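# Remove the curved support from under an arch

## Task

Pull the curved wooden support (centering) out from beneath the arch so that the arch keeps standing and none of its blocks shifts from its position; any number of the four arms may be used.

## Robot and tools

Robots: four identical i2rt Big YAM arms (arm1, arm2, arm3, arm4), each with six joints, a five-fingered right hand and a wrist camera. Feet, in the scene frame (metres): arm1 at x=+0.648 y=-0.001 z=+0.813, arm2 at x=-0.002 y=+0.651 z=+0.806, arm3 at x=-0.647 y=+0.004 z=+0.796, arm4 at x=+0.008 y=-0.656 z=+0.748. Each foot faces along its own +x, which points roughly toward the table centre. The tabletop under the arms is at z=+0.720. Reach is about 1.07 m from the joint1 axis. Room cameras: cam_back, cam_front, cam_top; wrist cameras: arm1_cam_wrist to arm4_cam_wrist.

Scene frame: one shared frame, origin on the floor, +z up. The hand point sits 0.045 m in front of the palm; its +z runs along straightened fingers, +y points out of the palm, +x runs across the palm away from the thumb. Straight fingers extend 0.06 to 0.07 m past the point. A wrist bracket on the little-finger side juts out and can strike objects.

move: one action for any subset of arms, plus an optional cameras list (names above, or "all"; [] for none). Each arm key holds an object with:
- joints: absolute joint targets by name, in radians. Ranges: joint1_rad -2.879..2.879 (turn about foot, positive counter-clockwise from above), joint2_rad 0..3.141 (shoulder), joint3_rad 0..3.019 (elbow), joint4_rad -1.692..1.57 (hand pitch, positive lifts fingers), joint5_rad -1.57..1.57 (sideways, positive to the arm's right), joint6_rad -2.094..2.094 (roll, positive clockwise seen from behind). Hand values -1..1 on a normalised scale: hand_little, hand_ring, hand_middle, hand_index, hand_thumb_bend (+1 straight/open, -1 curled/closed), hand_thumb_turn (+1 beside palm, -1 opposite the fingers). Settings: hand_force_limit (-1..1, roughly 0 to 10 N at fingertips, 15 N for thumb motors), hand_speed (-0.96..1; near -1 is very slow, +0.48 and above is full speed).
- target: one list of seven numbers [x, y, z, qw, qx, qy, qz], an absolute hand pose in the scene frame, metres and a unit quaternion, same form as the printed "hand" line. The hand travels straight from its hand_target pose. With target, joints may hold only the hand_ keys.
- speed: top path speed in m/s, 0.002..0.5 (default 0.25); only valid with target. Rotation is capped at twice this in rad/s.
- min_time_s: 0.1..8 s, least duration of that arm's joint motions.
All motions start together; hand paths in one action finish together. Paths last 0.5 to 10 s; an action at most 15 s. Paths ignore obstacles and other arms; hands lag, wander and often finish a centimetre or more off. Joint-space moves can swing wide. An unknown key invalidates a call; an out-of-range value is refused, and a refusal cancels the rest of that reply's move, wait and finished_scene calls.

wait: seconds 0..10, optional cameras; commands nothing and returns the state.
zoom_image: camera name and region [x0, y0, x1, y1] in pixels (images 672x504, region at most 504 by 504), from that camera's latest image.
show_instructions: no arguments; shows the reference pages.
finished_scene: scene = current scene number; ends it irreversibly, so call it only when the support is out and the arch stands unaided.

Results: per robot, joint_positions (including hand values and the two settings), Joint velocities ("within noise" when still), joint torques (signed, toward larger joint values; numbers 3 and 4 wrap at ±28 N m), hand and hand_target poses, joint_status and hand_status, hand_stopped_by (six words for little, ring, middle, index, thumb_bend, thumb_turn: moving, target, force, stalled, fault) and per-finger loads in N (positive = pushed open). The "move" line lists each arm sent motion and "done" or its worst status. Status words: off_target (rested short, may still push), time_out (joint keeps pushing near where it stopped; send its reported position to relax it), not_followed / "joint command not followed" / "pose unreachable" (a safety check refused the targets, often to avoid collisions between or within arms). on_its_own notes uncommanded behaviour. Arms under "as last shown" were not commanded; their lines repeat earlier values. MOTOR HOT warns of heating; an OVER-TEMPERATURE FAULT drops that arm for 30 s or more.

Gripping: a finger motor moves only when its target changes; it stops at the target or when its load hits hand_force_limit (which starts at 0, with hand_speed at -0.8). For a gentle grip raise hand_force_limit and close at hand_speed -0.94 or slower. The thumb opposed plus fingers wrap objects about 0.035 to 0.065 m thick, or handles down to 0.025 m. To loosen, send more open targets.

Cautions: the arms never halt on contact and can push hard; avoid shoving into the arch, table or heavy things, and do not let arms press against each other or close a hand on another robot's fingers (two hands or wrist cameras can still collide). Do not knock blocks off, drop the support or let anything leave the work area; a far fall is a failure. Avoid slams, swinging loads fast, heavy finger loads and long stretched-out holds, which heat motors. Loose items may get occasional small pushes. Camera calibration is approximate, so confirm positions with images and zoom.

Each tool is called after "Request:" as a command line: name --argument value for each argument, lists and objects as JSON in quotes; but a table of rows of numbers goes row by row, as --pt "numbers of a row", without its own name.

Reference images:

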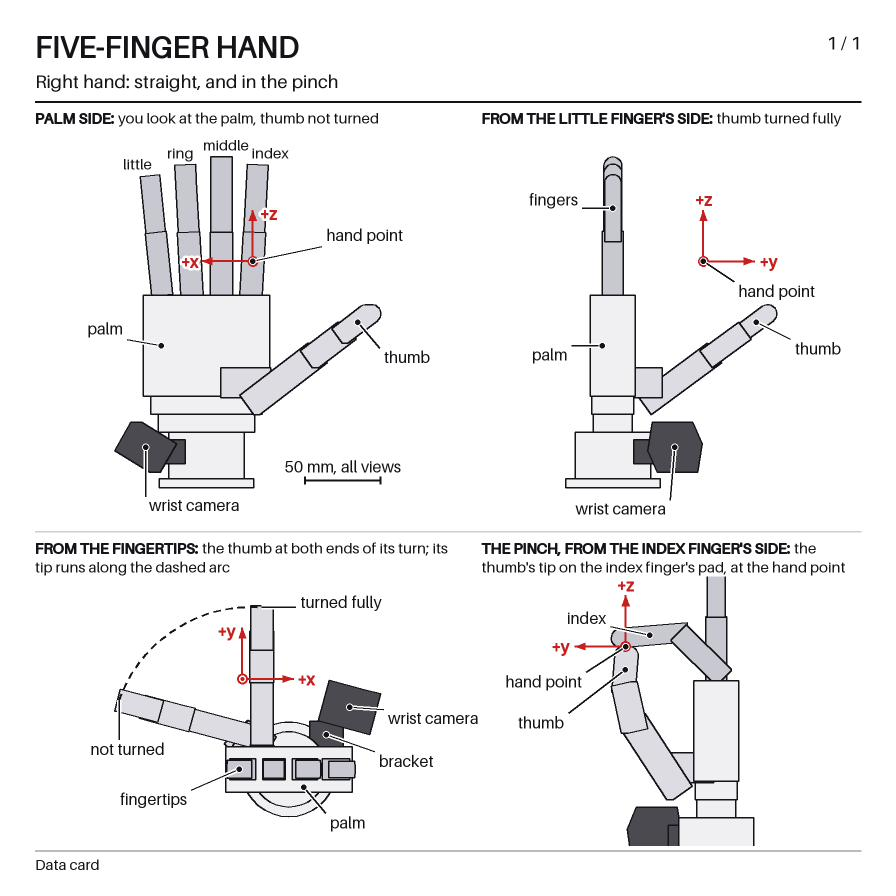

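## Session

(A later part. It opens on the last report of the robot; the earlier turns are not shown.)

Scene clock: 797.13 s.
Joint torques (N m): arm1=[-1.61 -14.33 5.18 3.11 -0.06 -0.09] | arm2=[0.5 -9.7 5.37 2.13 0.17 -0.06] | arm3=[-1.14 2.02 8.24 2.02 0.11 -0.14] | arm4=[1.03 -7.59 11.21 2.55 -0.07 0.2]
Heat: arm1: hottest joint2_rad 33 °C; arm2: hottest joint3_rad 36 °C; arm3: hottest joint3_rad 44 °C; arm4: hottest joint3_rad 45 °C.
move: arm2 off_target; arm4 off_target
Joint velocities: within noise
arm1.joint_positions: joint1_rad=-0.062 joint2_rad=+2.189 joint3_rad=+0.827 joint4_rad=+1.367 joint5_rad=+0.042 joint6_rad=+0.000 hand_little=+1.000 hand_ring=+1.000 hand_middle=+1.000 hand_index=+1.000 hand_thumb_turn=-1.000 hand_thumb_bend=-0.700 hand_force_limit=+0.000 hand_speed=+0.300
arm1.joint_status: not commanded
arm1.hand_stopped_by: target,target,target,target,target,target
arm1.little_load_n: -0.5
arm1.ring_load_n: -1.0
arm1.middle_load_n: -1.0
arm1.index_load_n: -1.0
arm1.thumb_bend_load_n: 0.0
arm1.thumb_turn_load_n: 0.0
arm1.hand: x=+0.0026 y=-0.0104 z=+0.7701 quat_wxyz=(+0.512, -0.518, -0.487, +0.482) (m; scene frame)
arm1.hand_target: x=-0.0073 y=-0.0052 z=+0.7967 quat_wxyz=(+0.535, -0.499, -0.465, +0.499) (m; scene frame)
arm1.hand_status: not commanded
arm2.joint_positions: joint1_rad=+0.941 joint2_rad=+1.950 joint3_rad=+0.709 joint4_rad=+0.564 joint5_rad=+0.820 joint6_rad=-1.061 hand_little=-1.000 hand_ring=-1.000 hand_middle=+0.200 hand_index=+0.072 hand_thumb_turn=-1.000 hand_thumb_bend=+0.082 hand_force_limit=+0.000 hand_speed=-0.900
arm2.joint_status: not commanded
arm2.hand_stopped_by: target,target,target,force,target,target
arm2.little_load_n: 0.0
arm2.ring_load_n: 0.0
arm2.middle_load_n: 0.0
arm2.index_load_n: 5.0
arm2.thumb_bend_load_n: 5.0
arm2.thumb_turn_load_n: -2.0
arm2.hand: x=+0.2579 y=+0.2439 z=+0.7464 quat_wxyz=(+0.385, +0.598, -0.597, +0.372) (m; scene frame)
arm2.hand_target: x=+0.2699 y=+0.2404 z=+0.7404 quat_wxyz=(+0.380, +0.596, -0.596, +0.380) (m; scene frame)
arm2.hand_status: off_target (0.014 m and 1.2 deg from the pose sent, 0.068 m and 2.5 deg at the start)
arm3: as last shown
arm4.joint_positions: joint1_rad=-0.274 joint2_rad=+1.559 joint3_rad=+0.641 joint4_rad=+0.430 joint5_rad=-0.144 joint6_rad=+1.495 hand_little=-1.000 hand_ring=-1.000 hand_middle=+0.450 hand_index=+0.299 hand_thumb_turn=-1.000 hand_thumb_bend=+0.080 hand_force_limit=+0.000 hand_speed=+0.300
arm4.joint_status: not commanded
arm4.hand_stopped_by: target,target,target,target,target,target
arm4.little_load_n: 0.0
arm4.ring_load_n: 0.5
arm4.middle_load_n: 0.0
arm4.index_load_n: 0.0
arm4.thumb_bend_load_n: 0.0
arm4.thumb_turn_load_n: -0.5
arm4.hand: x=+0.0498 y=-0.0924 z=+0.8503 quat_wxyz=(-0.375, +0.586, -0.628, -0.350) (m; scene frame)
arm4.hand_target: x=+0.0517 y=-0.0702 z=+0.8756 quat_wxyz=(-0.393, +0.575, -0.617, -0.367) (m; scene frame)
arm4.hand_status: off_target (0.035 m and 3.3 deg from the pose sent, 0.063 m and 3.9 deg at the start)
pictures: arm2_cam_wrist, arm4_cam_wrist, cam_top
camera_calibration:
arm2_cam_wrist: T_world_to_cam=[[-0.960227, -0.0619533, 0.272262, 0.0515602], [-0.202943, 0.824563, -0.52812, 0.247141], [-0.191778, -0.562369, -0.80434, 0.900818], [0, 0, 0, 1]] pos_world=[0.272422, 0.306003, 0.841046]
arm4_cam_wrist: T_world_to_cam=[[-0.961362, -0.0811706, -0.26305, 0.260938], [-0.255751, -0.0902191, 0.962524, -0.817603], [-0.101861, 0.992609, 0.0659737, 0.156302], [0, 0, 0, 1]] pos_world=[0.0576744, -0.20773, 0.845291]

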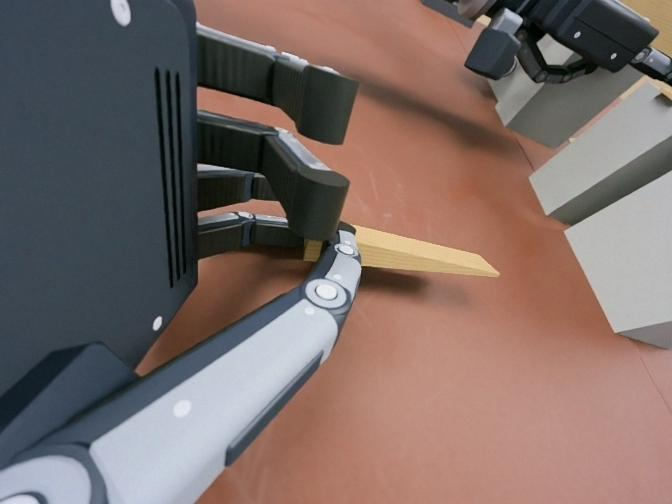

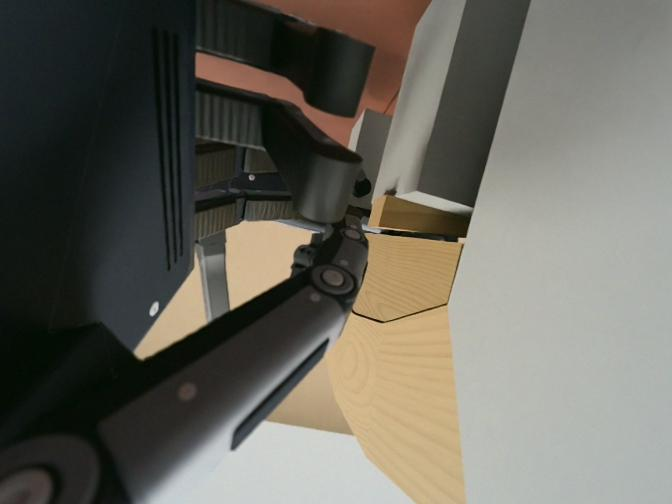

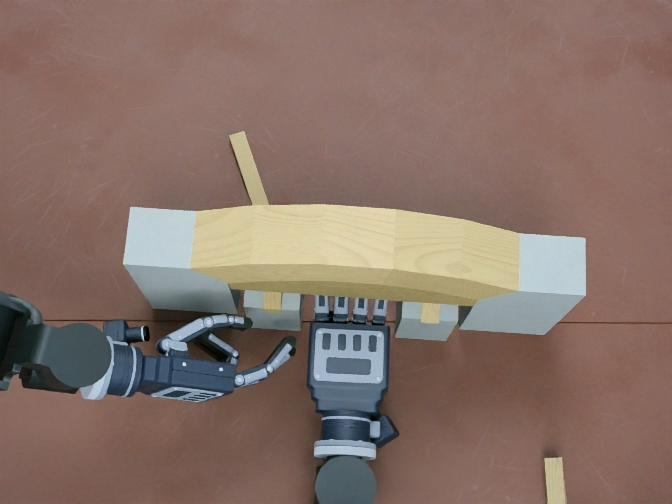

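Request:
move --arm2 '{"target":[0.27,0.24,0.732,0.3799,0.5964,-0.5964,0.3799],"speed":0.05}' --arm4 '{"target":[0.028,-0.067,0.8655,0.393,-0.5748,0.6164,0.3665],"speed":0.05}' --cameras '["cam_top","arm4_cam_wrist","cam_front"]'

Request:
zoom_image --camera "cam_top" --region '[180, 260, 420, 420]'

Request:
zoom_image --camera "arm4_cam_wrist" --region '[290, 130, 490, 290]'

Request:
zoom_image --camera "cam_front" --region '[430, 310, 640, 470]'

Scene clock: 816.00 s.
Joint torques (N m): arm1=[-1.55 -14.33 5.16 3.11 -0.06 -0.09] | arm2=[0.56 -8.76 5.08 1.89 -0.04 0] | arm3=[-1.14 2.08 8.24 2.02 0.11 -0.14] | arm4=[1.55 -7.82 9.81 2.86 -0.11 0.3]
Heat: arm1: hottest joint2_rad 33 °C; arm2: hottest joint3_rad 36 °C; arm3: hottest joint3_rad 44 °C; arm4: hottest joint3_rad 44 °C.
move: arm2 off_target; arm4 off_target
Joint velocities: within noise
arm1, arm3: as last shown
arm1.ring_load_n: -0.5
arm1.middle_load_n: -0.5
arm1.index_load_n: -0.5
arm2.joint_positions: joint1_rad=+0.941 joint2_rad=+1.964 joint3_rad=+0.715 joint4_rad=+0.591 joint5_rad=+0.826 joint6_rad=-1.065 hand_little=-1.000 hand_ring=-1.000 hand_middle=+0.200 hand_index=+0.072 hand_thumb_turn=-1.000 hand_thumb_bend=+0.082 hand_force_limit=+0.000 hand_speed=-0.900
arm2.joint_status: not commanded
arm2.hand_stopped_by: target,target,target,force,target,target
arm2.little_load_n: 0.0
arm2.ring_load_n: 0.0
arm2.middle_load_n: 0.0
arm2.index_load_n: 3.5
arm2.thumb_bend_load_n: 6.0
arm2.thumb_turn_load_n: -2.0
arm2.hand: x=+0.2602 y=+0.2413 z=+0.7450 quat_wxyz=(+0.387, +0.593, -0.597, +0.377) (m; scene frame)
arm2.hand_target: x=+0.2697 y=+0.2405 z=+0.7324 quat_wxyz=(+0.380, +0.596, -0.596, +0.380) (m; scene frame)
arm2.hand_status: off_target (0.016 m and 1.0 deg from the pose sent, 0.019 m and 1.2 deg at the start)
arm4.joint_positions: joint1_rad=-0.213 joint2_rad=+1.579 joint3_rad=+0.641 joint4_rad=+0.458 joint5_rad=-0.090 joint6_rad=+1.519 hand_little=-1.000 hand_ring=-1.000 hand_middle=+0.450 hand_index=+0.299 hand_thumb_turn=-1.000 hand_thumb_bend=+0.080 hand_force_limit=+0.000 hand_speed=+0.300
arm4.joint_status: not commanded
arm4.hand_stopped_by: target,target,target,target,target,target
arm4.little_load_n: 0.0
arm4.ring_load_n: 0.0
arm4.middle_load_n: 0.0
arm4.index_load_n: 0.0
arm4.thumb_bend_load_n: 0.0
arm4.thumb_turn_load_n: 0.0
arm4.hand: x=+0.0271 y=-0.0859 z=+0.8450 quat_wxyz=(-0.377, +0.586, -0.626, -0.350) (m; scene frame)
arm4.hand_target: x=+0.0278 y=-0.0685 z=+0.8658 quat_wxyz=(-0.393, +0.575, -0.617, -0.367) (m; scene frame)
arm4.hand_status: off_target (0.028 m and 3.2 deg from the pose sent, 0.037 m and 3.3 deg at the start)
pictures: arm4_cam_wrist, cam_front, cam_top
camera_calibration:
arm4_cam_wrist: T_world_to_cam=[[-0.960026, -0.0821282, -0.267591, 0.242012], [-0.259872, -0.0936893, 0.961087, -0.816609], [-0.104003, 0.992208, 0.0686014, 0.145727], [0, 0, 0, 1]] pos_world=[0.0352803, -0.201223, 0.839596]

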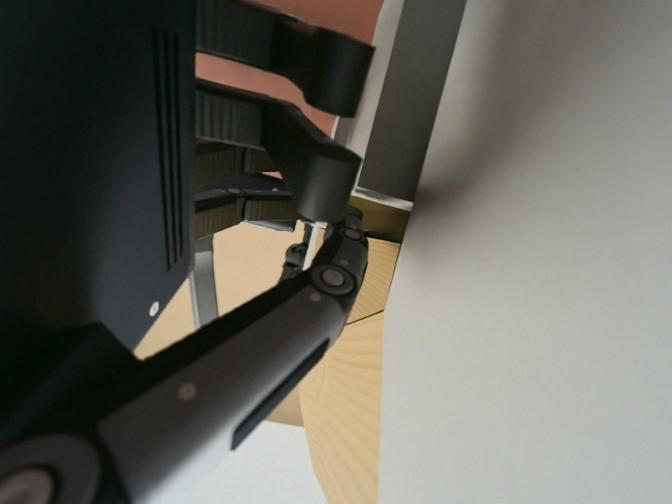

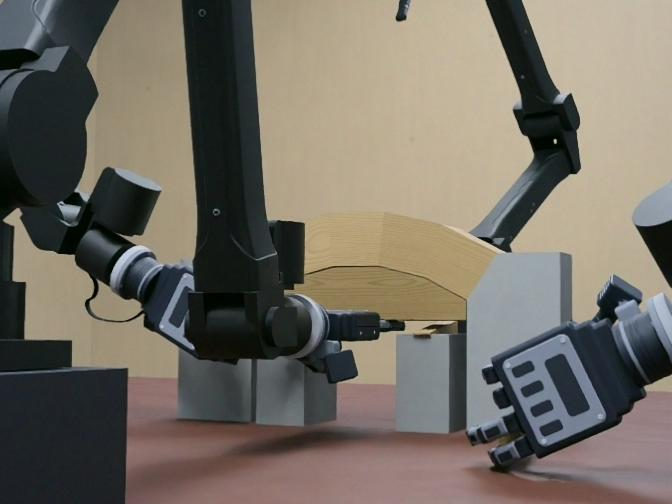

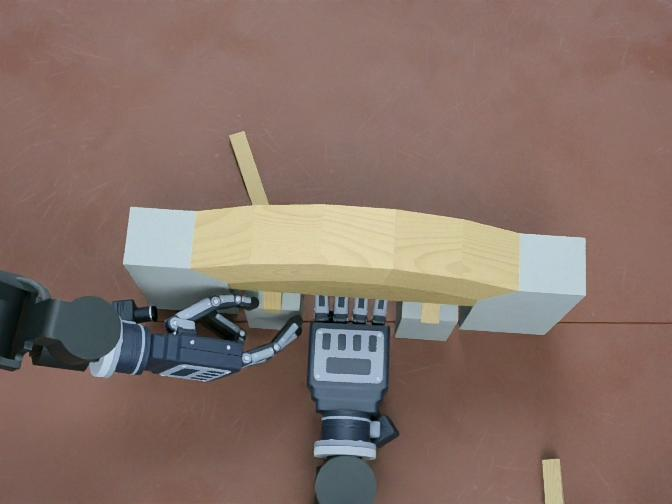

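Scaled by 2.100.

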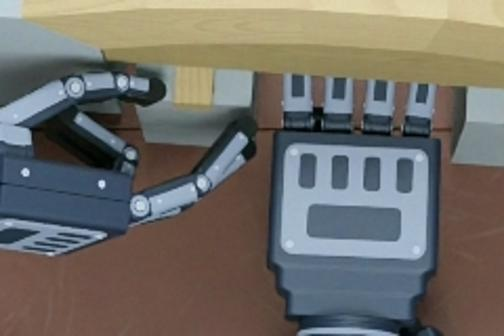

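Scaled by 2.520.

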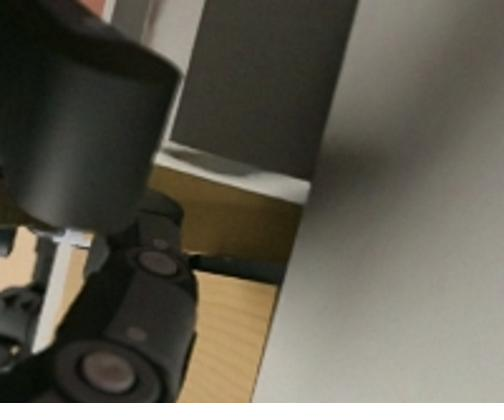

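Scaled by 2.400.

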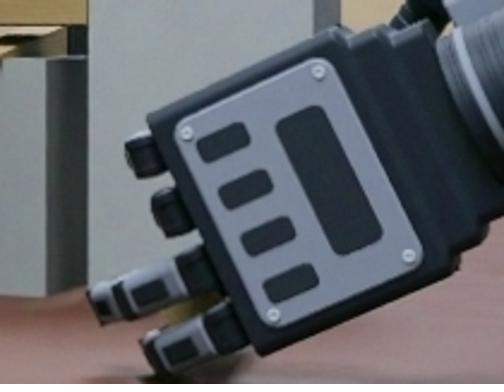

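Request:
move --arm2 '{"joints":{"hand_speed":-0.6,"hand_index":0.35}}' --arm4 '{"target":[0.0150,-0.0708,0.8615,0.393,-0.5748,0.6164,0.3665],"speed":0.04,"joints":{"hand_speed":0,"hand_thumb_bend":-0.06}}' --cameras '["cam_top","arm4_cam_wrist"]'

Request:
zoom_image --camera "cam_top" --region '[180, 260, 420, 420]'

Request:
zoom_image --camera "arm4_cam_wrist" --region '[290, 130, 490, 290]'

Scene clock: 854.53 s.
Joint torques (N m): arm1=[-1.55 -14.39 5.16 3.1 -0.06 -0.09] | arm2=[0.5 -9.11 4.44 1.43 -0.75 0.14] | arm3=[-1.14 2.08 8.24 2.02 0.12 -0.14] | arm4=[1.2 -7.71 8.25 2.93 -0.08 0.24]
Heat: arm1: hottest joint2_rad 33 °C; arm2: hottest joint3_rad 35 °C; arm3: hottest joint3_rad 44 °C; arm4: hottest joint3_rad 42 °C.
move: arm2 done; arm4 off_target
Joint velocities: within noise
arm1, arm3: as last shown
arm1.index_load_n: -1.0
arm2.joint_positions: joint1_rad=+0.941 joint2_rad=+1.964 joint3_rad=+0.724 joint4_rad=+0.603 joint5_rad=+0.845 joint6_rad=-1.080 hand_little=-1.000 hand_ring=-1.000 hand_middle=+0.200 hand_index=+0.349 hand_thumb_turn=-1.000 hand_thumb_bend=+0.080 hand_force_limit=+0.000 hand_speed=-0.600
arm2.joint_status: all done
arm2.hand_stopped_by: target,target,target,target,target,target
arm2.little_load_n: 0.0
arm2.ring_load_n: 0.0
arm2.middle_load_n: 0.0
arm2.index_load_n: -5.5
arm2.thumb_bend_load_n: 0.0
arm2.thumb_turn_load_n: 0.0
arm2.hand: x=+0.2620 y=+0.2367 z=+0.7515 quat_wxyz=(+0.397, +0.586, -0.595, +0.381) (m; scene frame)
arm2.hand_target: x=+0.2697 y=+0.2406 z=+0.7324 quat_wxyz=(+0.380, +0.597, -0.596, +0.380) (m; scene frame)
arm2.hand_status: not commanded
arm4.joint_positions: joint1_rad=-0.182 joint2_rad=+1.580 joint3_rad=+0.641 joint4_rad=+0.476 joint5_rad=-0.061 joint6_rad=+1.532 hand_little=-1.000 hand_ring=-1.000 hand_middle=+0.450 hand_index=+0.299 hand_thumb_turn=-1.000 hand_thumb_bend=-0.060 hand_force_limit=+0.000 hand_speed=+0.000
arm4.joint_status: all done
arm4.hand_stopped_by: target,target,target,target,target,target
arm4.little_load_n: 0.0
arm4.ring_load_n: 0.0
arm4.middle_load_n: 0.0
arm4.index_load_n: 0.0
arm4.thumb_bend_load_n: 0.0
arm4.thumb_turn_load_n: 0.0
arm4.hand: x=+0.0160 y=-0.0824 z=+0.8487 quat_wxyz=(-0.383, +0.584, -0.623, -0.354) (m; scene frame)
arm4.hand_target: x=+0.0150 y=-0.0714 z=+0.8616 quat_wxyz=(-0.393, +0.575, -0.617, -0.367) (m; scene frame)
arm4.hand_status: off_target (0.017 m and 2.2 deg from the pose sent, 0.025 m and 3.1 deg at the start)
pictures: arm4_cam_wrist, cam_top
camera_calibration:
arm4_cam_wrist: T_world_to_cam=[[-0.959, -0.0769274, -0.272765, 0.237433], [-0.263849, -0.108975, 0.958388, -0.821647], [-0.103451, 0.991063, 0.0842096, 0.127372], [0, 0, 0, 1]] pos_world=[0.0240844, -0.197507, 0.841494]

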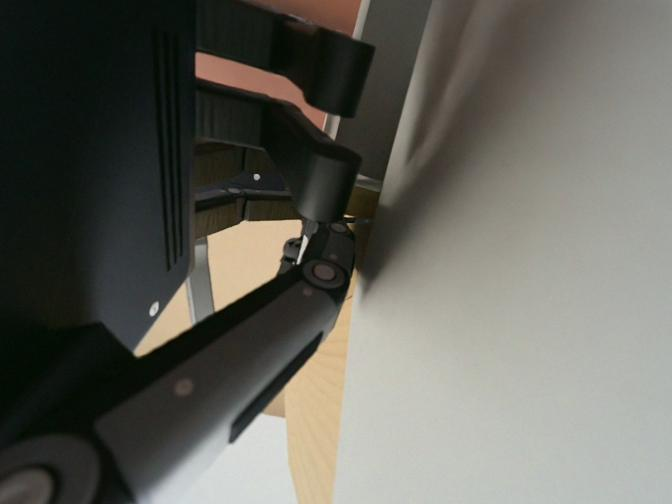

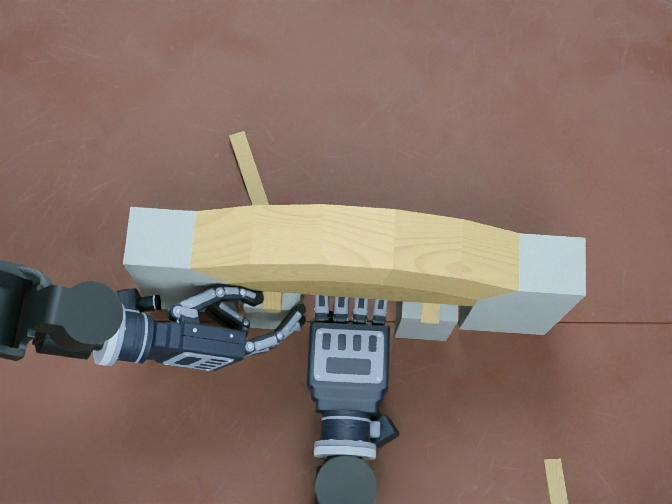

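Scaled by 2.100.

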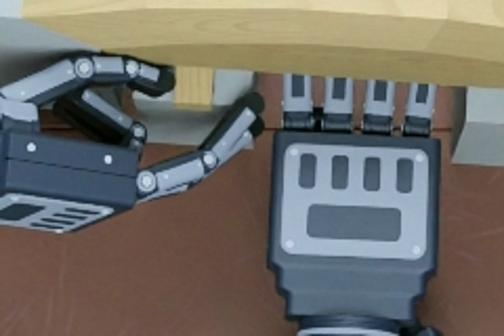

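Scaled by 2.520.

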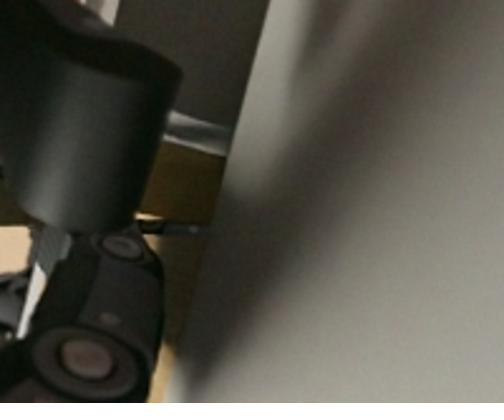

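Request:
move --arm4 '{"target":[0.0215,-0.0725,0.854,0.393,-0.5748,0.6164,0.3665],"speed":0.04}' --arm2 '{"target":[0.335,0.255,0.79,0.3799,0.5964,-0.5964,0.3799],"speed":0.06}' --cameras '["cam_top","arm4_cam_wrist"]'

Request:
zoom_image --camera "cam_top" --region '[180, 260, 420, 420]'

Request:
zoom_image --camera "arm4_cam_wrist" --region '[290, 130, 490, 290]'

Scene clock: 869.30 s.
Joint torques (N m): arm1=[-1.55 -14.33 5.16 3.11 -0.06 -0.09] | arm2=[0.91 -14.21 7.12 0.76 0.59 -0.05] | arm3=[-1.14 2.02 8.24 2.02 0.12 -0.14] | arm4=[0.03 -8.47 7.86 2.78 -0.2 0.15]
Heat: arm1: hottest joint2_rad 33 °C; arm2: hottest joint3_rad 35 °C; arm3: hottest joint3_rad 44 °C; arm4: hottest joint3_rad 41 °C.
move: arm2 off_target; arm4 off_target
Joint velocities: arm1=[within noise] | arm2=[within noise] | arm3=[within noise] | arm4=[-0.005 0.005 -0.051 -0.007 0.051 0.066]
arm1, arm3: as last shown
arm1.index_load_n: -0.5
arm2.joint_positions: joint1_rad=+1.049 joint2_rad=+1.905 joint3_rad=+0.842 joint4_rad=+0.283 joint5_rad=+0.895 joint6_rad=-0.955 hand_little=-1.000 hand_ring=-1.000 hand_middle=+0.200 hand_index=+0.349 hand_thumb_turn=-1.000 hand_thumb_bend=+0.080 hand_force_limit=+0.000 hand_speed=-0.600
arm2.joint_status: not commanded
arm2.hand_stopped_by: target,target,target,target,target,target
arm2.little_load_n: 0.0
arm2.ring_load_n: 0.0
arm2.middle_load_n: 0.0
arm2.index_load_n: 0.0
arm2.thumb_bend_load_n: 0.0
arm2.thumb_turn_load_n: 0.0
arm2.hand: x=+0.3173 y=+0.2599 z=+0.7757 quat_wxyz=(+0.385, +0.606, -0.594, +0.363) (m; scene frame)
arm2.hand_target: x=+0.3346 y=+0.2554 z=+0.7902 quat_wxyz=(+0.380, +0.596, -0.596, +0.380) (m; scene frame)
arm2.hand_status: off_target (0.023 m and 2.3 deg from the pose sent, 0.085 m and 2.3 deg at the start)
arm4.joint_positions: joint1_rad=-0.186 joint2_rad=+1.600 joint3_rad=+0.641 joint4_rad=+0.503 joint5_rad=-0.073 joint6_rad=+1.532 hand_little=-1.000 hand_ring=-1.000 hand_middle=+0.450 hand_index=+0.299 hand_thumb_turn=-1.000 hand_thumb_bend=-0.060 hand_force_limit=+0.000 hand_speed=+0.000
arm4.joint_status: not commanded
arm4.hand_stopped_by: target,target,target,target,target,target
arm4.little_load_n: 0.0
arm4.ring_load_n: 0.0
arm4.middle_load_n: 0.0
arm4.index_load_n: 0.0
arm4.thumb_bend_load_n: 0.0
arm4.thumb_turn_load_n: -0.5
arm4.hand: x=+0.0165 y=-0.0810 z=+0.8446 quat_wxyz=(-0.383, +0.583, -0.620, -0.358) (m; scene frame)
arm4.hand_target: x=+0.0216 y=-0.0729 z=+0.8540 quat_wxyz=(-0.393, +0.575, -0.617, -0.366) (m; scene frame)
arm4.hand_status: off_target (0.014 m and 1.9 deg from the pose sent, 0.012 m and 2.2 deg at the start)
pictures: arm4_cam_wrist, cam_top
camera_calibration:
arm4_cam_wrist: T_world_to_cam=[[-0.959646, -0.0809109, -0.269318, 0.233581], [-0.259186, -0.117049, 0.958709, -0.81837], [-0.109093, 0.989825, 0.0913552, 0.120425], [0, 0, 0, 1]] pos_world=[0.0251828, -0.19609, 0.836484]

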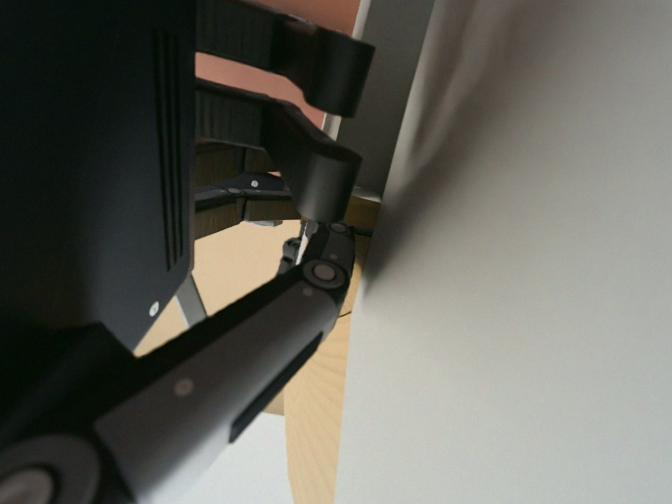

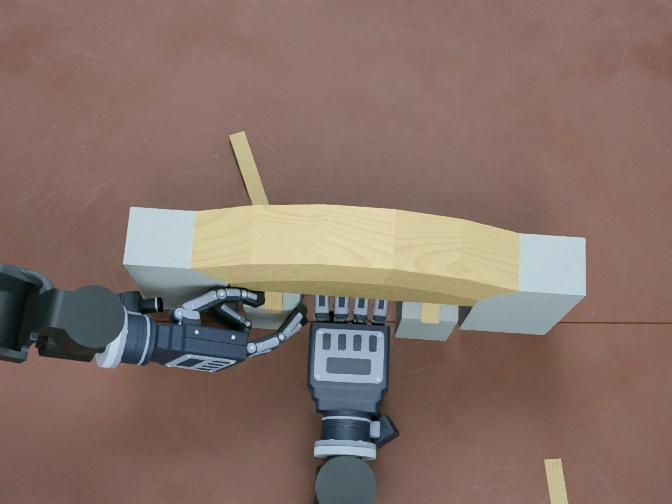

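Scaled by 2.100.

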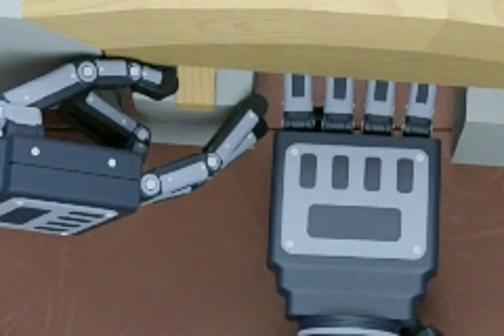

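Scaled by 2.520.

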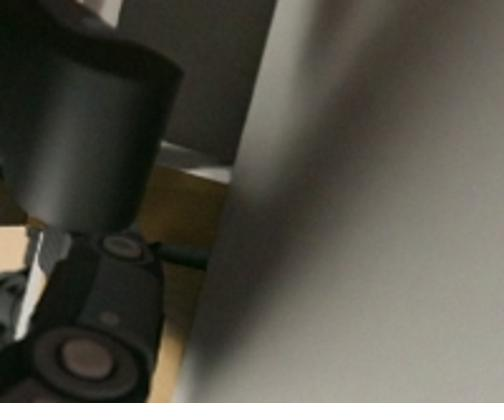

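Request:
move --arm4 '{"target":[0.033,-0.079,0.852,0.393,-0.5748,0.6164,0.3665],"speed":0.04}' --cameras '["cam_top","arm4_cam_wrist"]'

Request:
zoom_image --camera "cam_top" --region '[180, 260, 420, 420]'

Request:
zoom_image --camera "arm4_cam_wrist" --region '[290, 130, 490, 290]'

Scene clock: 876.17 s.
Joint torques (N m): arm1=[-1.55 -14.27 5.16 3.11 -0.06 -0.09] | arm2=[0.73 -14.15 7.1 0.79 0.58 -0.02] | arm3=[-1.08 2.02 8.25 2.02 0.12 -0.14] | arm4=[0.09 -8.64 6.91 2.96 -0.24 -0.03]
Heat: arm1: hottest joint2_rad 33 °C; arm2: hottest joint3_rad 36 °C; arm3: hottest joint3_rad 44 °C; arm4: hottest joint3_rad 41 °C.
move: arm4 done
Joint velocities: within noise
arm1, arm2, arm3: as last shown
arm1.ring_load_n: -1.0
arm1.middle_load_n: -1.0
arm1.index_load_n: -1.0
arm2.joint_positions: joint1_rad=+1.049 joint2_rad=+1.905 joint3_rad=+0.842 joint4_rad=+0.283 joint5_rad=+0.895 joint6_rad=-0.954 hand_little=-1.000 hand_ring=-1.000 hand_middle=+0.200 hand_index=+0.349 hand_thumb_turn=-1.000 hand_thumb_bend=+0.080 hand_force_limit=+0.000 hand_speed=-0.600
arm4.joint_positions: joint1_rad=-0.219 joint2_rad=+1.600 joint3_rad=+0.641 joint4_rad=+0.511 joint5_rad=-0.102 joint6_rad=+1.532 hand_little=-1.000 hand_ring=-1.000 hand_middle=+0.450 hand_index=+0.299 hand_thumb_turn=-1.000 hand_thumb_bend=-0.060 hand_force_limit=+0.000 hand_speed=+0.000
arm4.joint_status: not commanded
arm4.hand_stopped_by: target,target,target,target,target,target
arm4.little_load_n: 0.0
arm4.ring_load_n: 0.0
arm4.middle_load_n: 0.0
arm4.index_load_n: 0.0
arm4.thumb_bend_load_n: 0.0
arm4.thumb_turn_load_n: 0.0
arm4.hand: x=+0.0295 y=-0.0818 z=+0.8476 quat_wxyz=(-0.383, +0.577, -0.623, -0.363) (m; scene frame)
arm4.hand_target: x=+0.0330 y=-0.0792 z=+0.8519 quat_wxyz=(-0.393, +0.575, -0.617, -0.366) (m; scene frame)
arm4.hand_status: done (0.006 m and 1.4 deg from the pose sent, 0.018 m and 1.9 deg at the start)
pictures: arm4_cam_wrist, cam_top
camera_calibration:
arm4_cam_wrist: T_world_to_cam=[[-0.963074, -0.0715435, -0.259557, 0.239478], [-0.249499, -0.125153, 0.960253, -0.820262], [-0.101184, 0.989555, 0.102682, 0.112539], [0, 0, 0, 1]] pos_world=[0.037367, -0.196889, 0.838262]

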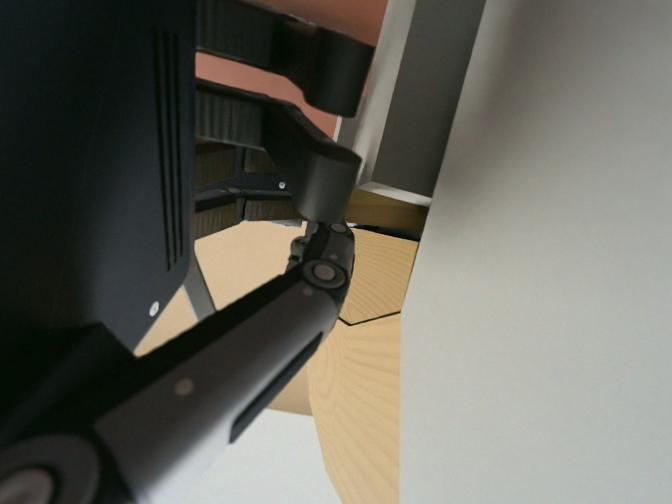

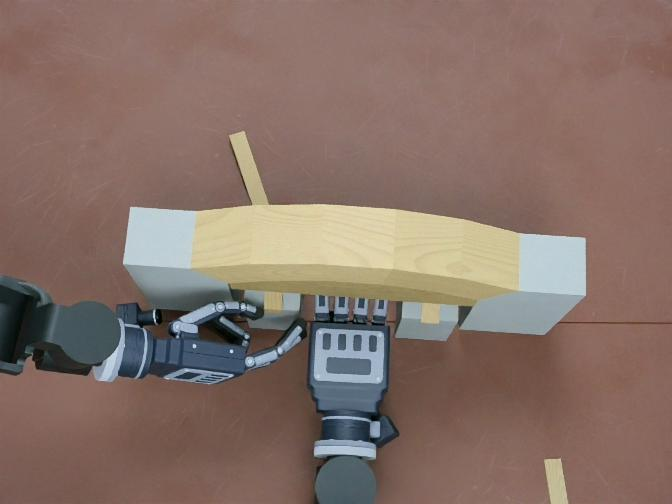

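Scaled by 2.100.

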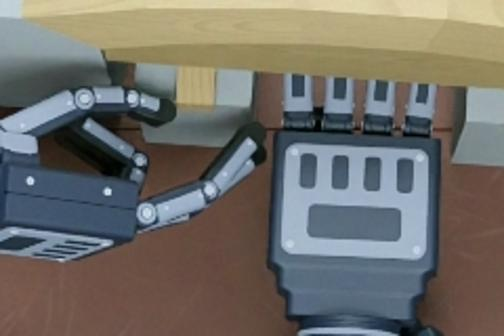

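Scaled by 2.520.

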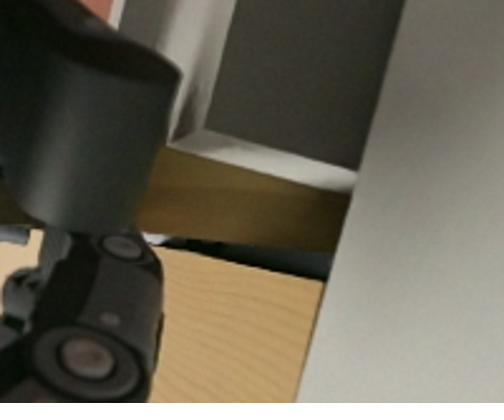

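Request:
move --arm4 '{"target":[0.0175,-0.083,0.8445,0.393,-0.5748,0.6164,0.3665],"speed":0.04}' --cameras '["cam_top","arm4_cam_wrist"]'

Request:
zoom_image --camera "cam_top" --region '[180, 260, 420, 420]'

Request:
zoom_image --camera "arm4_cam_wrist" --region '[290, 130, 490, 290]'

Scene clock: 890.60 s.
Joint torques (N m): arm1=[-1.61 -14.39 5.16 3.11 -0.06 -0.09] | arm2=[0.73 -14.1 7.15 0.77 0.59 -0.02] | arm3=[-1.14 2.02 8.24 2.02 0.12 -0.14] | arm4=[1.2 -7.88 6.02 2.84 -0.05 0.19]
Heat: arm1: hottest joint2_rad 33 °C; arm2: hottest joint3_rad 36 °C; arm3: hottest joint3_rad 44 °C; arm4: hottest joint3_rad 39 °C.
move: arm4 done
Joint velocities: within noise
arm1, arm2, arm3: as last shown
arm1.ring_load_n: -0.5
arm1.index_load_n: -0.5
arm2.thumb_turn_load_n: 0.5
arm4.joint_positions: joint1_rad=-0.192 joint2_rad=+1.609 joint3_rad=+0.628 joint4_rad=+0.544 joint5_rad=-0.071 joint6_rad=+1.532 hand_little=-1.000 hand_ring=-1.000 hand_middle=+0.450 hand_index=+0.299 hand_thumb_turn=-1.000 hand_thumb_bend=-0.060 hand_force_limit=+0.000 hand_speed=+0.000
arm4.joint_status: not commanded
arm4.hand_stopped_by: target,target,target,target,target,target
arm4.little_load_n: 0.0
arm4.ring_load_n: 0.0
arm4.middle_load_n: 0.0
arm4.index_load_n: 0.0
arm4.thumb_bend_load_n: 0.0
arm4.thumb_turn_load_n: 0.0
arm4.hand: x=+0.0199 y=-0.0825 z=+0.8446 quat_wxyz=(-0.391, +0.578, -0.618, -0.362) (m; scene frame)
arm4.hand_target: x=+0.0174 y=-0.0831 z=+0.8445 quat_wxyz=(-0.393, +0.575, -0.617, -0.367) (m; scene frame)
arm4.hand_status: done (0.002 m and 0.7 deg from the pose sent, 0.012 m and 1.4 deg at the start)
pictures: arm4_cam_wrist, cam_top
camera_calibration:
arm4_cam_wrist: T_world_to_cam=[[-0.959132, -0.0681786, -0.274622, 0.242275], [-0.263878, -0.134841, 0.955085, -0.815996], [-0.102147, 0.988519, 0.11134, 0.105073], [0, 0, 0, 1]] pos_world=[0.0277836, -0.197379, 0.83418]

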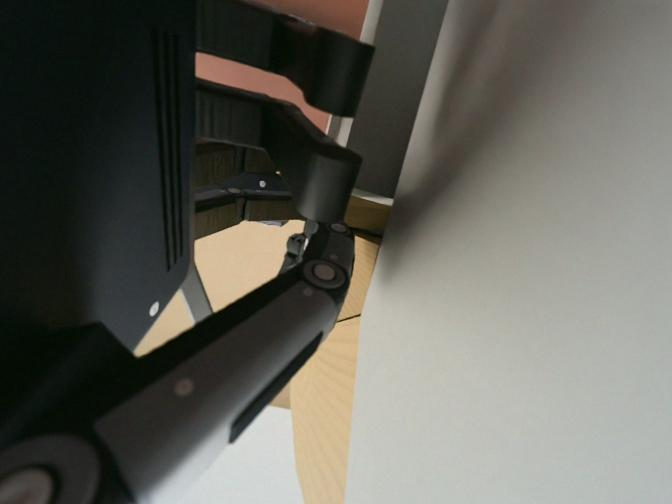

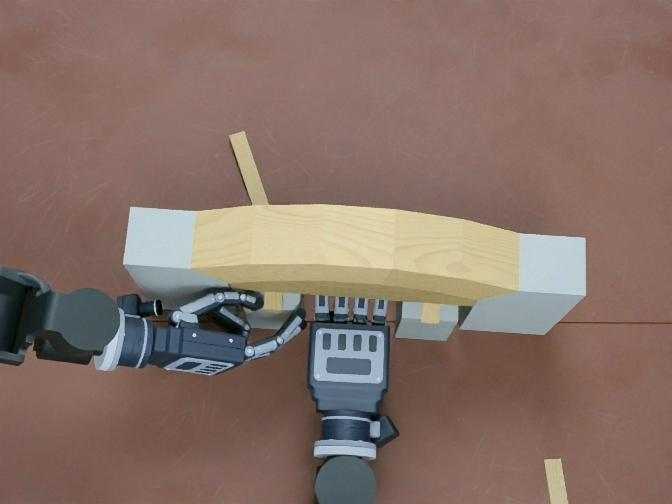

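Scaled by 2.100.

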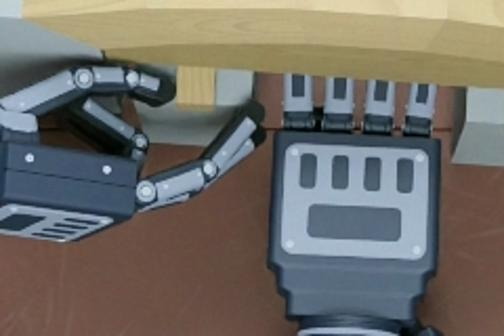

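Scaled by 2.520.

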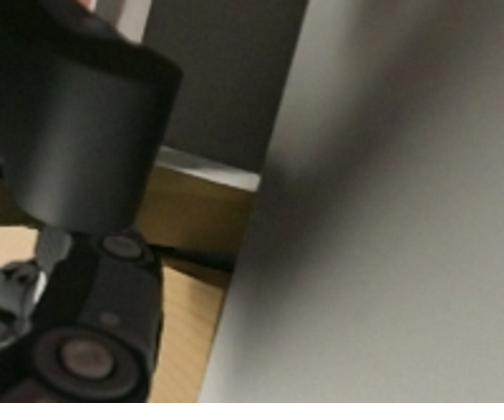

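Request:
move --arm4 '{"target":[0.0175,-0.084,0.8393,0.393,-0.5748,0.6164,0.3665],"speed":0.04}' --cameras '["cam_top","arm4_cam_wrist"]'

Request:
zoom_image --camera "arm4_cam_wrist" --region '[290, 130, 490, 290]'

Scene clock: 900.33 s.
Joint torques (N m): arm1=[-1.61 -14.33 5.16 3.11 -0.06 -0.09] | arm2=[0.73 -14.15 7.1 0.8 0.58 -0.02] | arm3=[-1.14 2.02 8.24 2.02 0.12 -0.14] | arm4=[1.38 -7.12 5.44 3.07 -0.09 0.16]
Heat: arm1: hottest joint2_rad 33 °C; arm2: hottest joint3_rad 36 °C; arm3: hottest joint3_rad 44 °C; arm4: hottest joint3_rad 39 °C.
move: arm4 done
Joint velocities: within noise
arm1, arm2: as last shown
arm1.ring_load_n: -1.0
arm1.index_load_n: -1.0
arm3.joint_positions: joint1_rad=-0.402 joint2_rad=+0.638 joint3_rad=+1.558 joint4_rad=-1.221 joint5_rad=+0.097 joint6_rad=-1.295 hand_little=+1.000 hand_ring=+1.000 hand_middle=+1.000 hand_index=+1.000 hand_thumb_turn=+1.000 hand_thumb_bend=+1.000 hand_force_limit=+0.000 hand_speed=-0.800
arm3.joint_status: not commanded
arm3.hand_stopped_by: target,target,target,target,target,target
arm3.little_load_n: 0.0
arm3.ring_load_n: 0.0
arm3.middle_load_n: 0.0
arm3.index_load_n: 0.0
arm3.thumb_bend_load_n: 0.0
arm3.thumb_turn_load_n: 0.0
arm3.hand: x=-0.4534 y=-0.1429 z=+1.3863 quat_wxyz=(+0.073, +0.756, -0.286, +0.584) (m; scene frame)
arm3.hand_target: x=-0.4561 y=-0.1418 z=+1.3953 quat_wxyz=(+0.073, +0.750, -0.284, +0.593) (m; scene frame)
arm3.hand_status: not commanded
arm4.joint_positions: joint1_rad=-0.192 joint2_rad=+1.622 joint3_rad=+0.628 joint4_rad=+0.564 joint5_rad=-0.071 joint6_rad=+1.532 hand_little=-1.000 hand_ring=-1.000 hand_middle=+0.450 hand_index=+0.299 hand_thumb_turn=-1.000 hand_thumb_bend=-0.060 hand_force_limit=+0.000 hand_speed=+0.000
arm4.joint_status: not commanded
arm4.hand_stopped_by: target,target,target,target,target,target
arm4.little_load_n: 0.0
arm4.ring_load_n: 0.0
arm4.middle_load_n: 0.0
arm4.index_load_n: 0.0
arm4.thumb_bend_load_n: 0.0
arm4.thumb_turn_load_n: 0.0
arm4.hand: x=+0.0201 y=-0.0812 z=+0.8424 quat_wxyz=(-0.393, +0.577, -0.617, -0.364) (m; scene frame)
arm4.hand_target: x=+0.0174 y=-0.0841 z=+0.8392 quat_wxyz=(-0.393, +0.575, -0.617, -0.366) (m; scene frame)
arm4.hand_status: done (0.005 m and 0.4 deg from the pose sent, 0.006 m and 0.7 deg at the start)
pictures: arm4_cam_wrist, cam_top
camera_calibration:
arm4_cam_wrist: T_world_to_cam=[[-0.958849, -0.0663981, -0.276042, 0.243282], [-0.264859, -0.141, 0.953923, -0.81321], [-0.102261, 0.98778, 0.117612, 0.0987691], [0, 0, 0, 1]] pos_world=[0.0279847, -0.196071, 0.831279]

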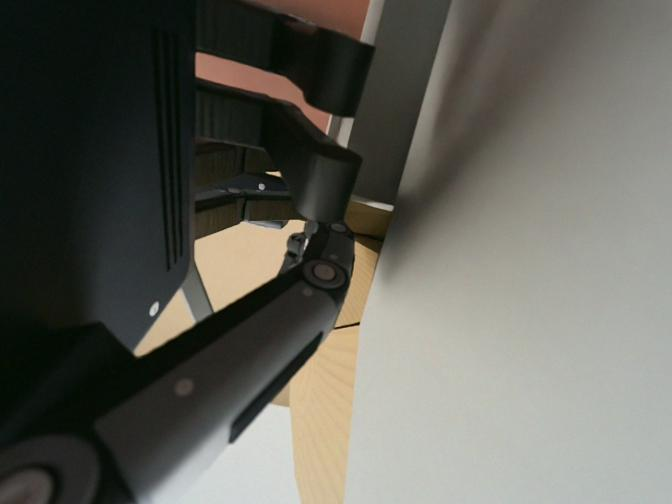

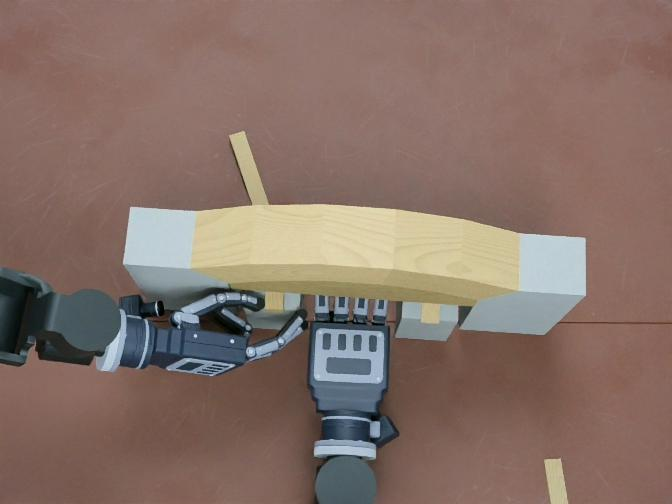

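Scaled by 2.520.

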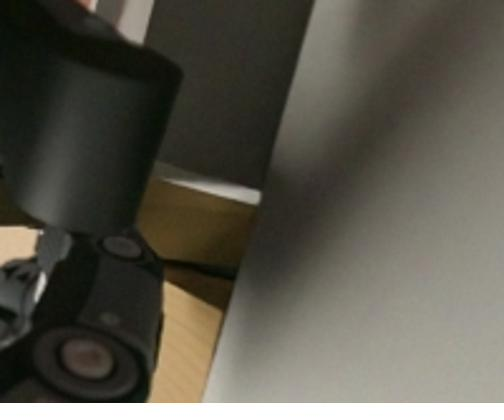

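Request:
move --arm4 '{"joints":{"hand_speed":-0.9,"hand_force_limit":0,"hand_index":-0.5}}' --cameras '["cam_top","arm4_cam_wrist"]'

Request:
zoom_image --camera "cam_top" --region '[180, 260, 420, 420]'

Request:
zoom_image --camera "arm4_cam_wrist" --region '[290, 130, 490, 290]'

Scene clock: 908.97 s.
Joint torques (N m): arm1=[-1.55 -14.39 5.16 3.11 -0.06 -0.09] | arm2=[0.73 -14.15 7.12 0.84 0.58 -0.02] | arm3=[-1.14 2.02 8.24 2.02 0.12 -0.14] | arm4=[1.32 -7.47 5.53 2.8 -0.06 0.18]
Heat: arm1: hottest joint2_rad 33 °C; arm2: hottest joint3_rad 37 °C; arm3: hottest joint3_rad 44 °C; arm4: hottest joint3_rad 38 °C.
move: arm4 off_target
Joint velocities: within noise
arm1, arm2, arm3: as last shown
arm1.ring_load_n: -0.5
arm1.middle_load_n: -0.5
arm4.joint_positions: joint1_rad=-0.192 joint2_rad=+1.622 joint3_rad=+0.628 joint4_rad=+0.565 joint5_rad=-0.070 joint6_rad=+1.532 hand_little=-1.000 hand_ring=-1.000 hand_middle=+0.450 hand_index=+0.106 hand_thumb_turn=-1.000 hand_thumb_bend=-0.060 hand_force_limit=+0.000 hand_speed=-0.900
arm4.joint_status: hand_index off_target (ended at +0.106, target -0.500); the others done
arm4.hand_stopped_by: target,target,target,force,target,target
arm4.little_load_n: 0.0
arm4.ring_load_n: 0.0
arm4.middle_load_n: 0.0
arm4.index_load_n: 6.0
arm4.thumb_bend_load_n: 1.5
arm4.thumb_turn_load_n: -0.5
arm4.hand: x=+0.0202 y=-0.0811 z=+0.8424 quat_wxyz=(-0.394, +0.577, -0.617, -0.363) (m; scene frame)
arm4.hand_target: x=+0.0174 y=-0.0841 z=+0.8393 quat_wxyz=(-0.393, +0.575, -0.617, -0.367) (m; scene frame)
arm4.hand_status: not commanded
pictures: arm4_cam_wrist, cam_top
camera_calibration:
arm4_cam_wrist: T_world_to_cam=[[-0.95881, -0.0655976, -0.276369, 0.243785], [-0.265267, -0.141123, 0.953791, -0.812978], [-0.101568, 0.987816, 0.117909, 0.0984332], [0, 0, 0, 1]] pos_world=[0.0280847, -0.195972, 0.831179]

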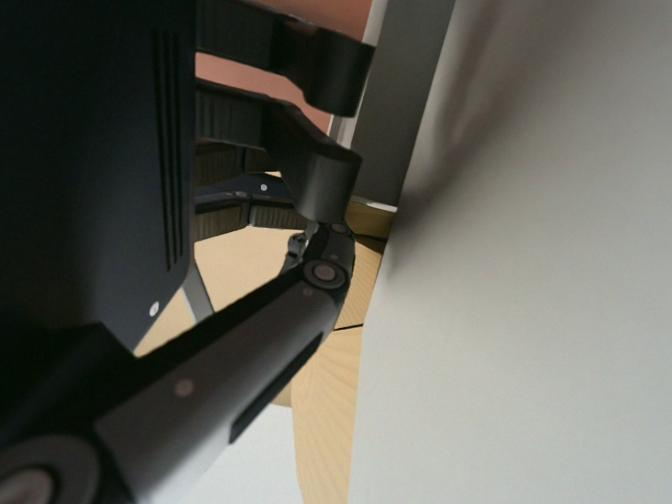

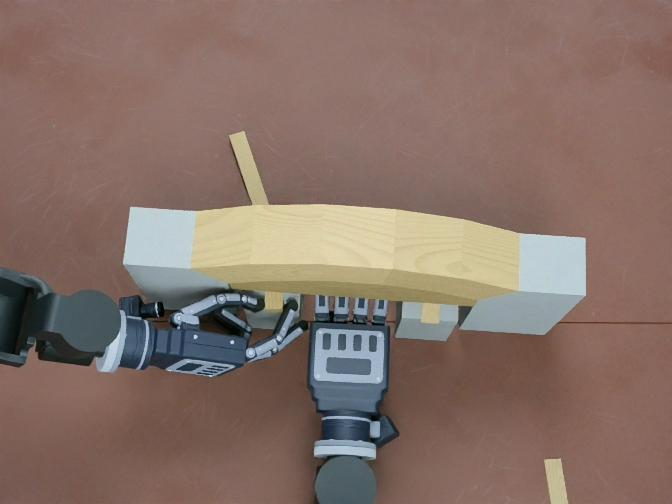

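Scaled by 2.100.

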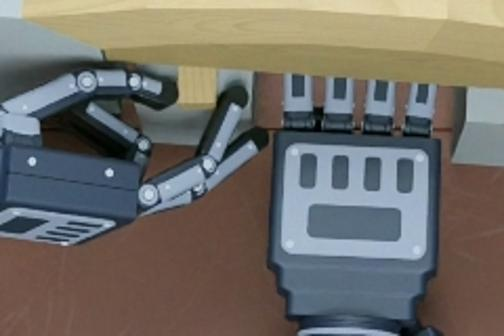

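Scaled by 2.520.

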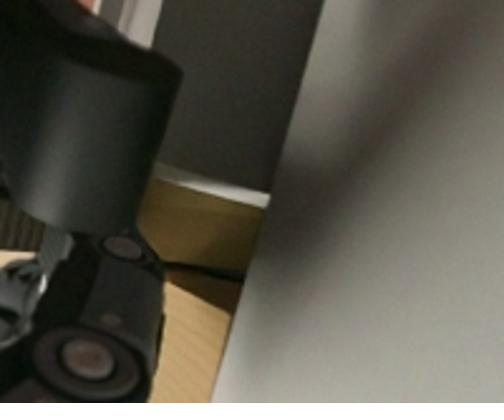

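Request:
move --arm4 '{"joints":{"hand_speed":-0.9,"hand_force_limit":0.6,"hand_index":-0.55}}' --cameras '["cam_top"]'

Request:
zoom_image --camera "cam_top" --region '[220, 270, 340, 350]'

Scene clock: 917.17 s.
Joint torques (N m): arm1=[-1.61 -14.39 5.16 3.1 -0.06 -0.09] | arm2=[0.67 -14.15 7.09 0.81 0.58 -0.02] | arm3=[-1.14 2.08 8.24 2 0.12 -0.14] | arm4=[1.73 -8.47 5.55 2.74 -0.1 0.2]
Heat: arm1: hottest joint2_rad 33 °C; arm2: hottest joint3_rad 37 °C; arm3: hottest joint3_rad 44 °C; arm4: hottest joint3_rad 38 °C.
move: arm4 off_target
Joint velocities: within noise
arm1.joint_positions: joint1_rad=-0.062 joint2_rad=+2.189 joint3_rad=+0.827 joint4_rad=+1.367 joint5_rad=+0.042 joint6_rad=+0.000 hand_little=+1.000 hand_ring=+1.000 hand_middle=+1.000 hand_index=+1.000 hand_thumb_turn=-1.000 hand_thumb_bend=-0.700 hand_force_limit=+0.000 hand_speed=+0.300
arm1.joint_status: not commanded
arm1.hand_stopped_by: target,target,target,target,target,target
arm1.little_load_n: -0.5
arm1.ring_load_n: -1.0
arm1.middle_load_n: -0.5
arm1.index_load_n: -1.0
arm1.thumb_bend_load_n: 0.0
arm1.thumb_turn_load_n: 0.0
arm1.hand: x=+0.0026 y=-0.0104 z=+0.7701 quat_wxyz=(+0.512, -0.518, -0.487, +0.482) (m; scene frame)
arm1.hand_target: x=-0.0073 y=-0.0052 z=+0.7967 quat_wxyz=(+0.535, -0.499, -0.465, +0.499) (m; scene frame)
arm1.hand_status: not commanded
arm2, arm3: as last shown
arm4.joint_positions: joint1_rad=-0.192 joint2_rad=+1.622 joint3_rad=+0.627 joint4_rad=+0.567 joint5_rad=-0.070 joint6_rad=+1.532 hand_little=-1.000 hand_ring=-1.000 hand_middle=+0.450 hand_index=+0.099 hand_thumb_turn=-1.000 hand_thumb_bend=-0.059 hand_force_limit=+0.600 hand_speed=-0.900
arm4.joint_status: hand_index off_target (ended at +0.099, target -0.550); the others done
arm4.hand_stopped_by: target,target,target,force,target,target
arm4.little_load_n: 0.0
arm4.ring_load_n: 0.0
arm4.middle_load_n: 0.0
arm4.index_load_n: 8.0
arm4.thumb_bend_load_n: 2.5
arm4.thumb_turn_load_n: 0.0
arm4.hand: x=+0.0202 y=-0.0815 z=+0.8423 quat_wxyz=(-0.394, +0.576, -0.617, -0.364) (m; scene frame)
arm4.hand_target: x=+0.0174 y=-0.0840 z=+0.8395 quat_wxyz=(-0.393, +0.575, -0.617, -0.367) (m; scene frame)
arm4.hand_status: not commanded
pictures: cam_top

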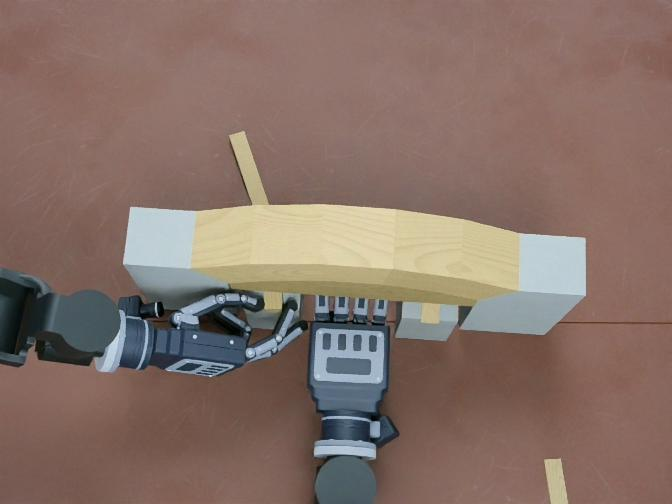

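Scaled by 4.200.

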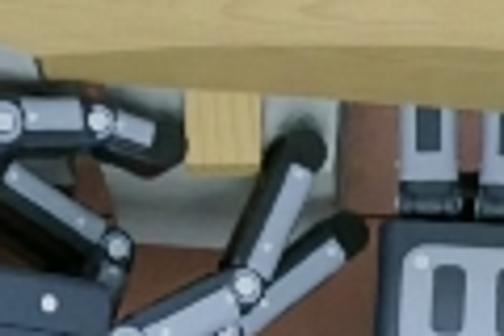

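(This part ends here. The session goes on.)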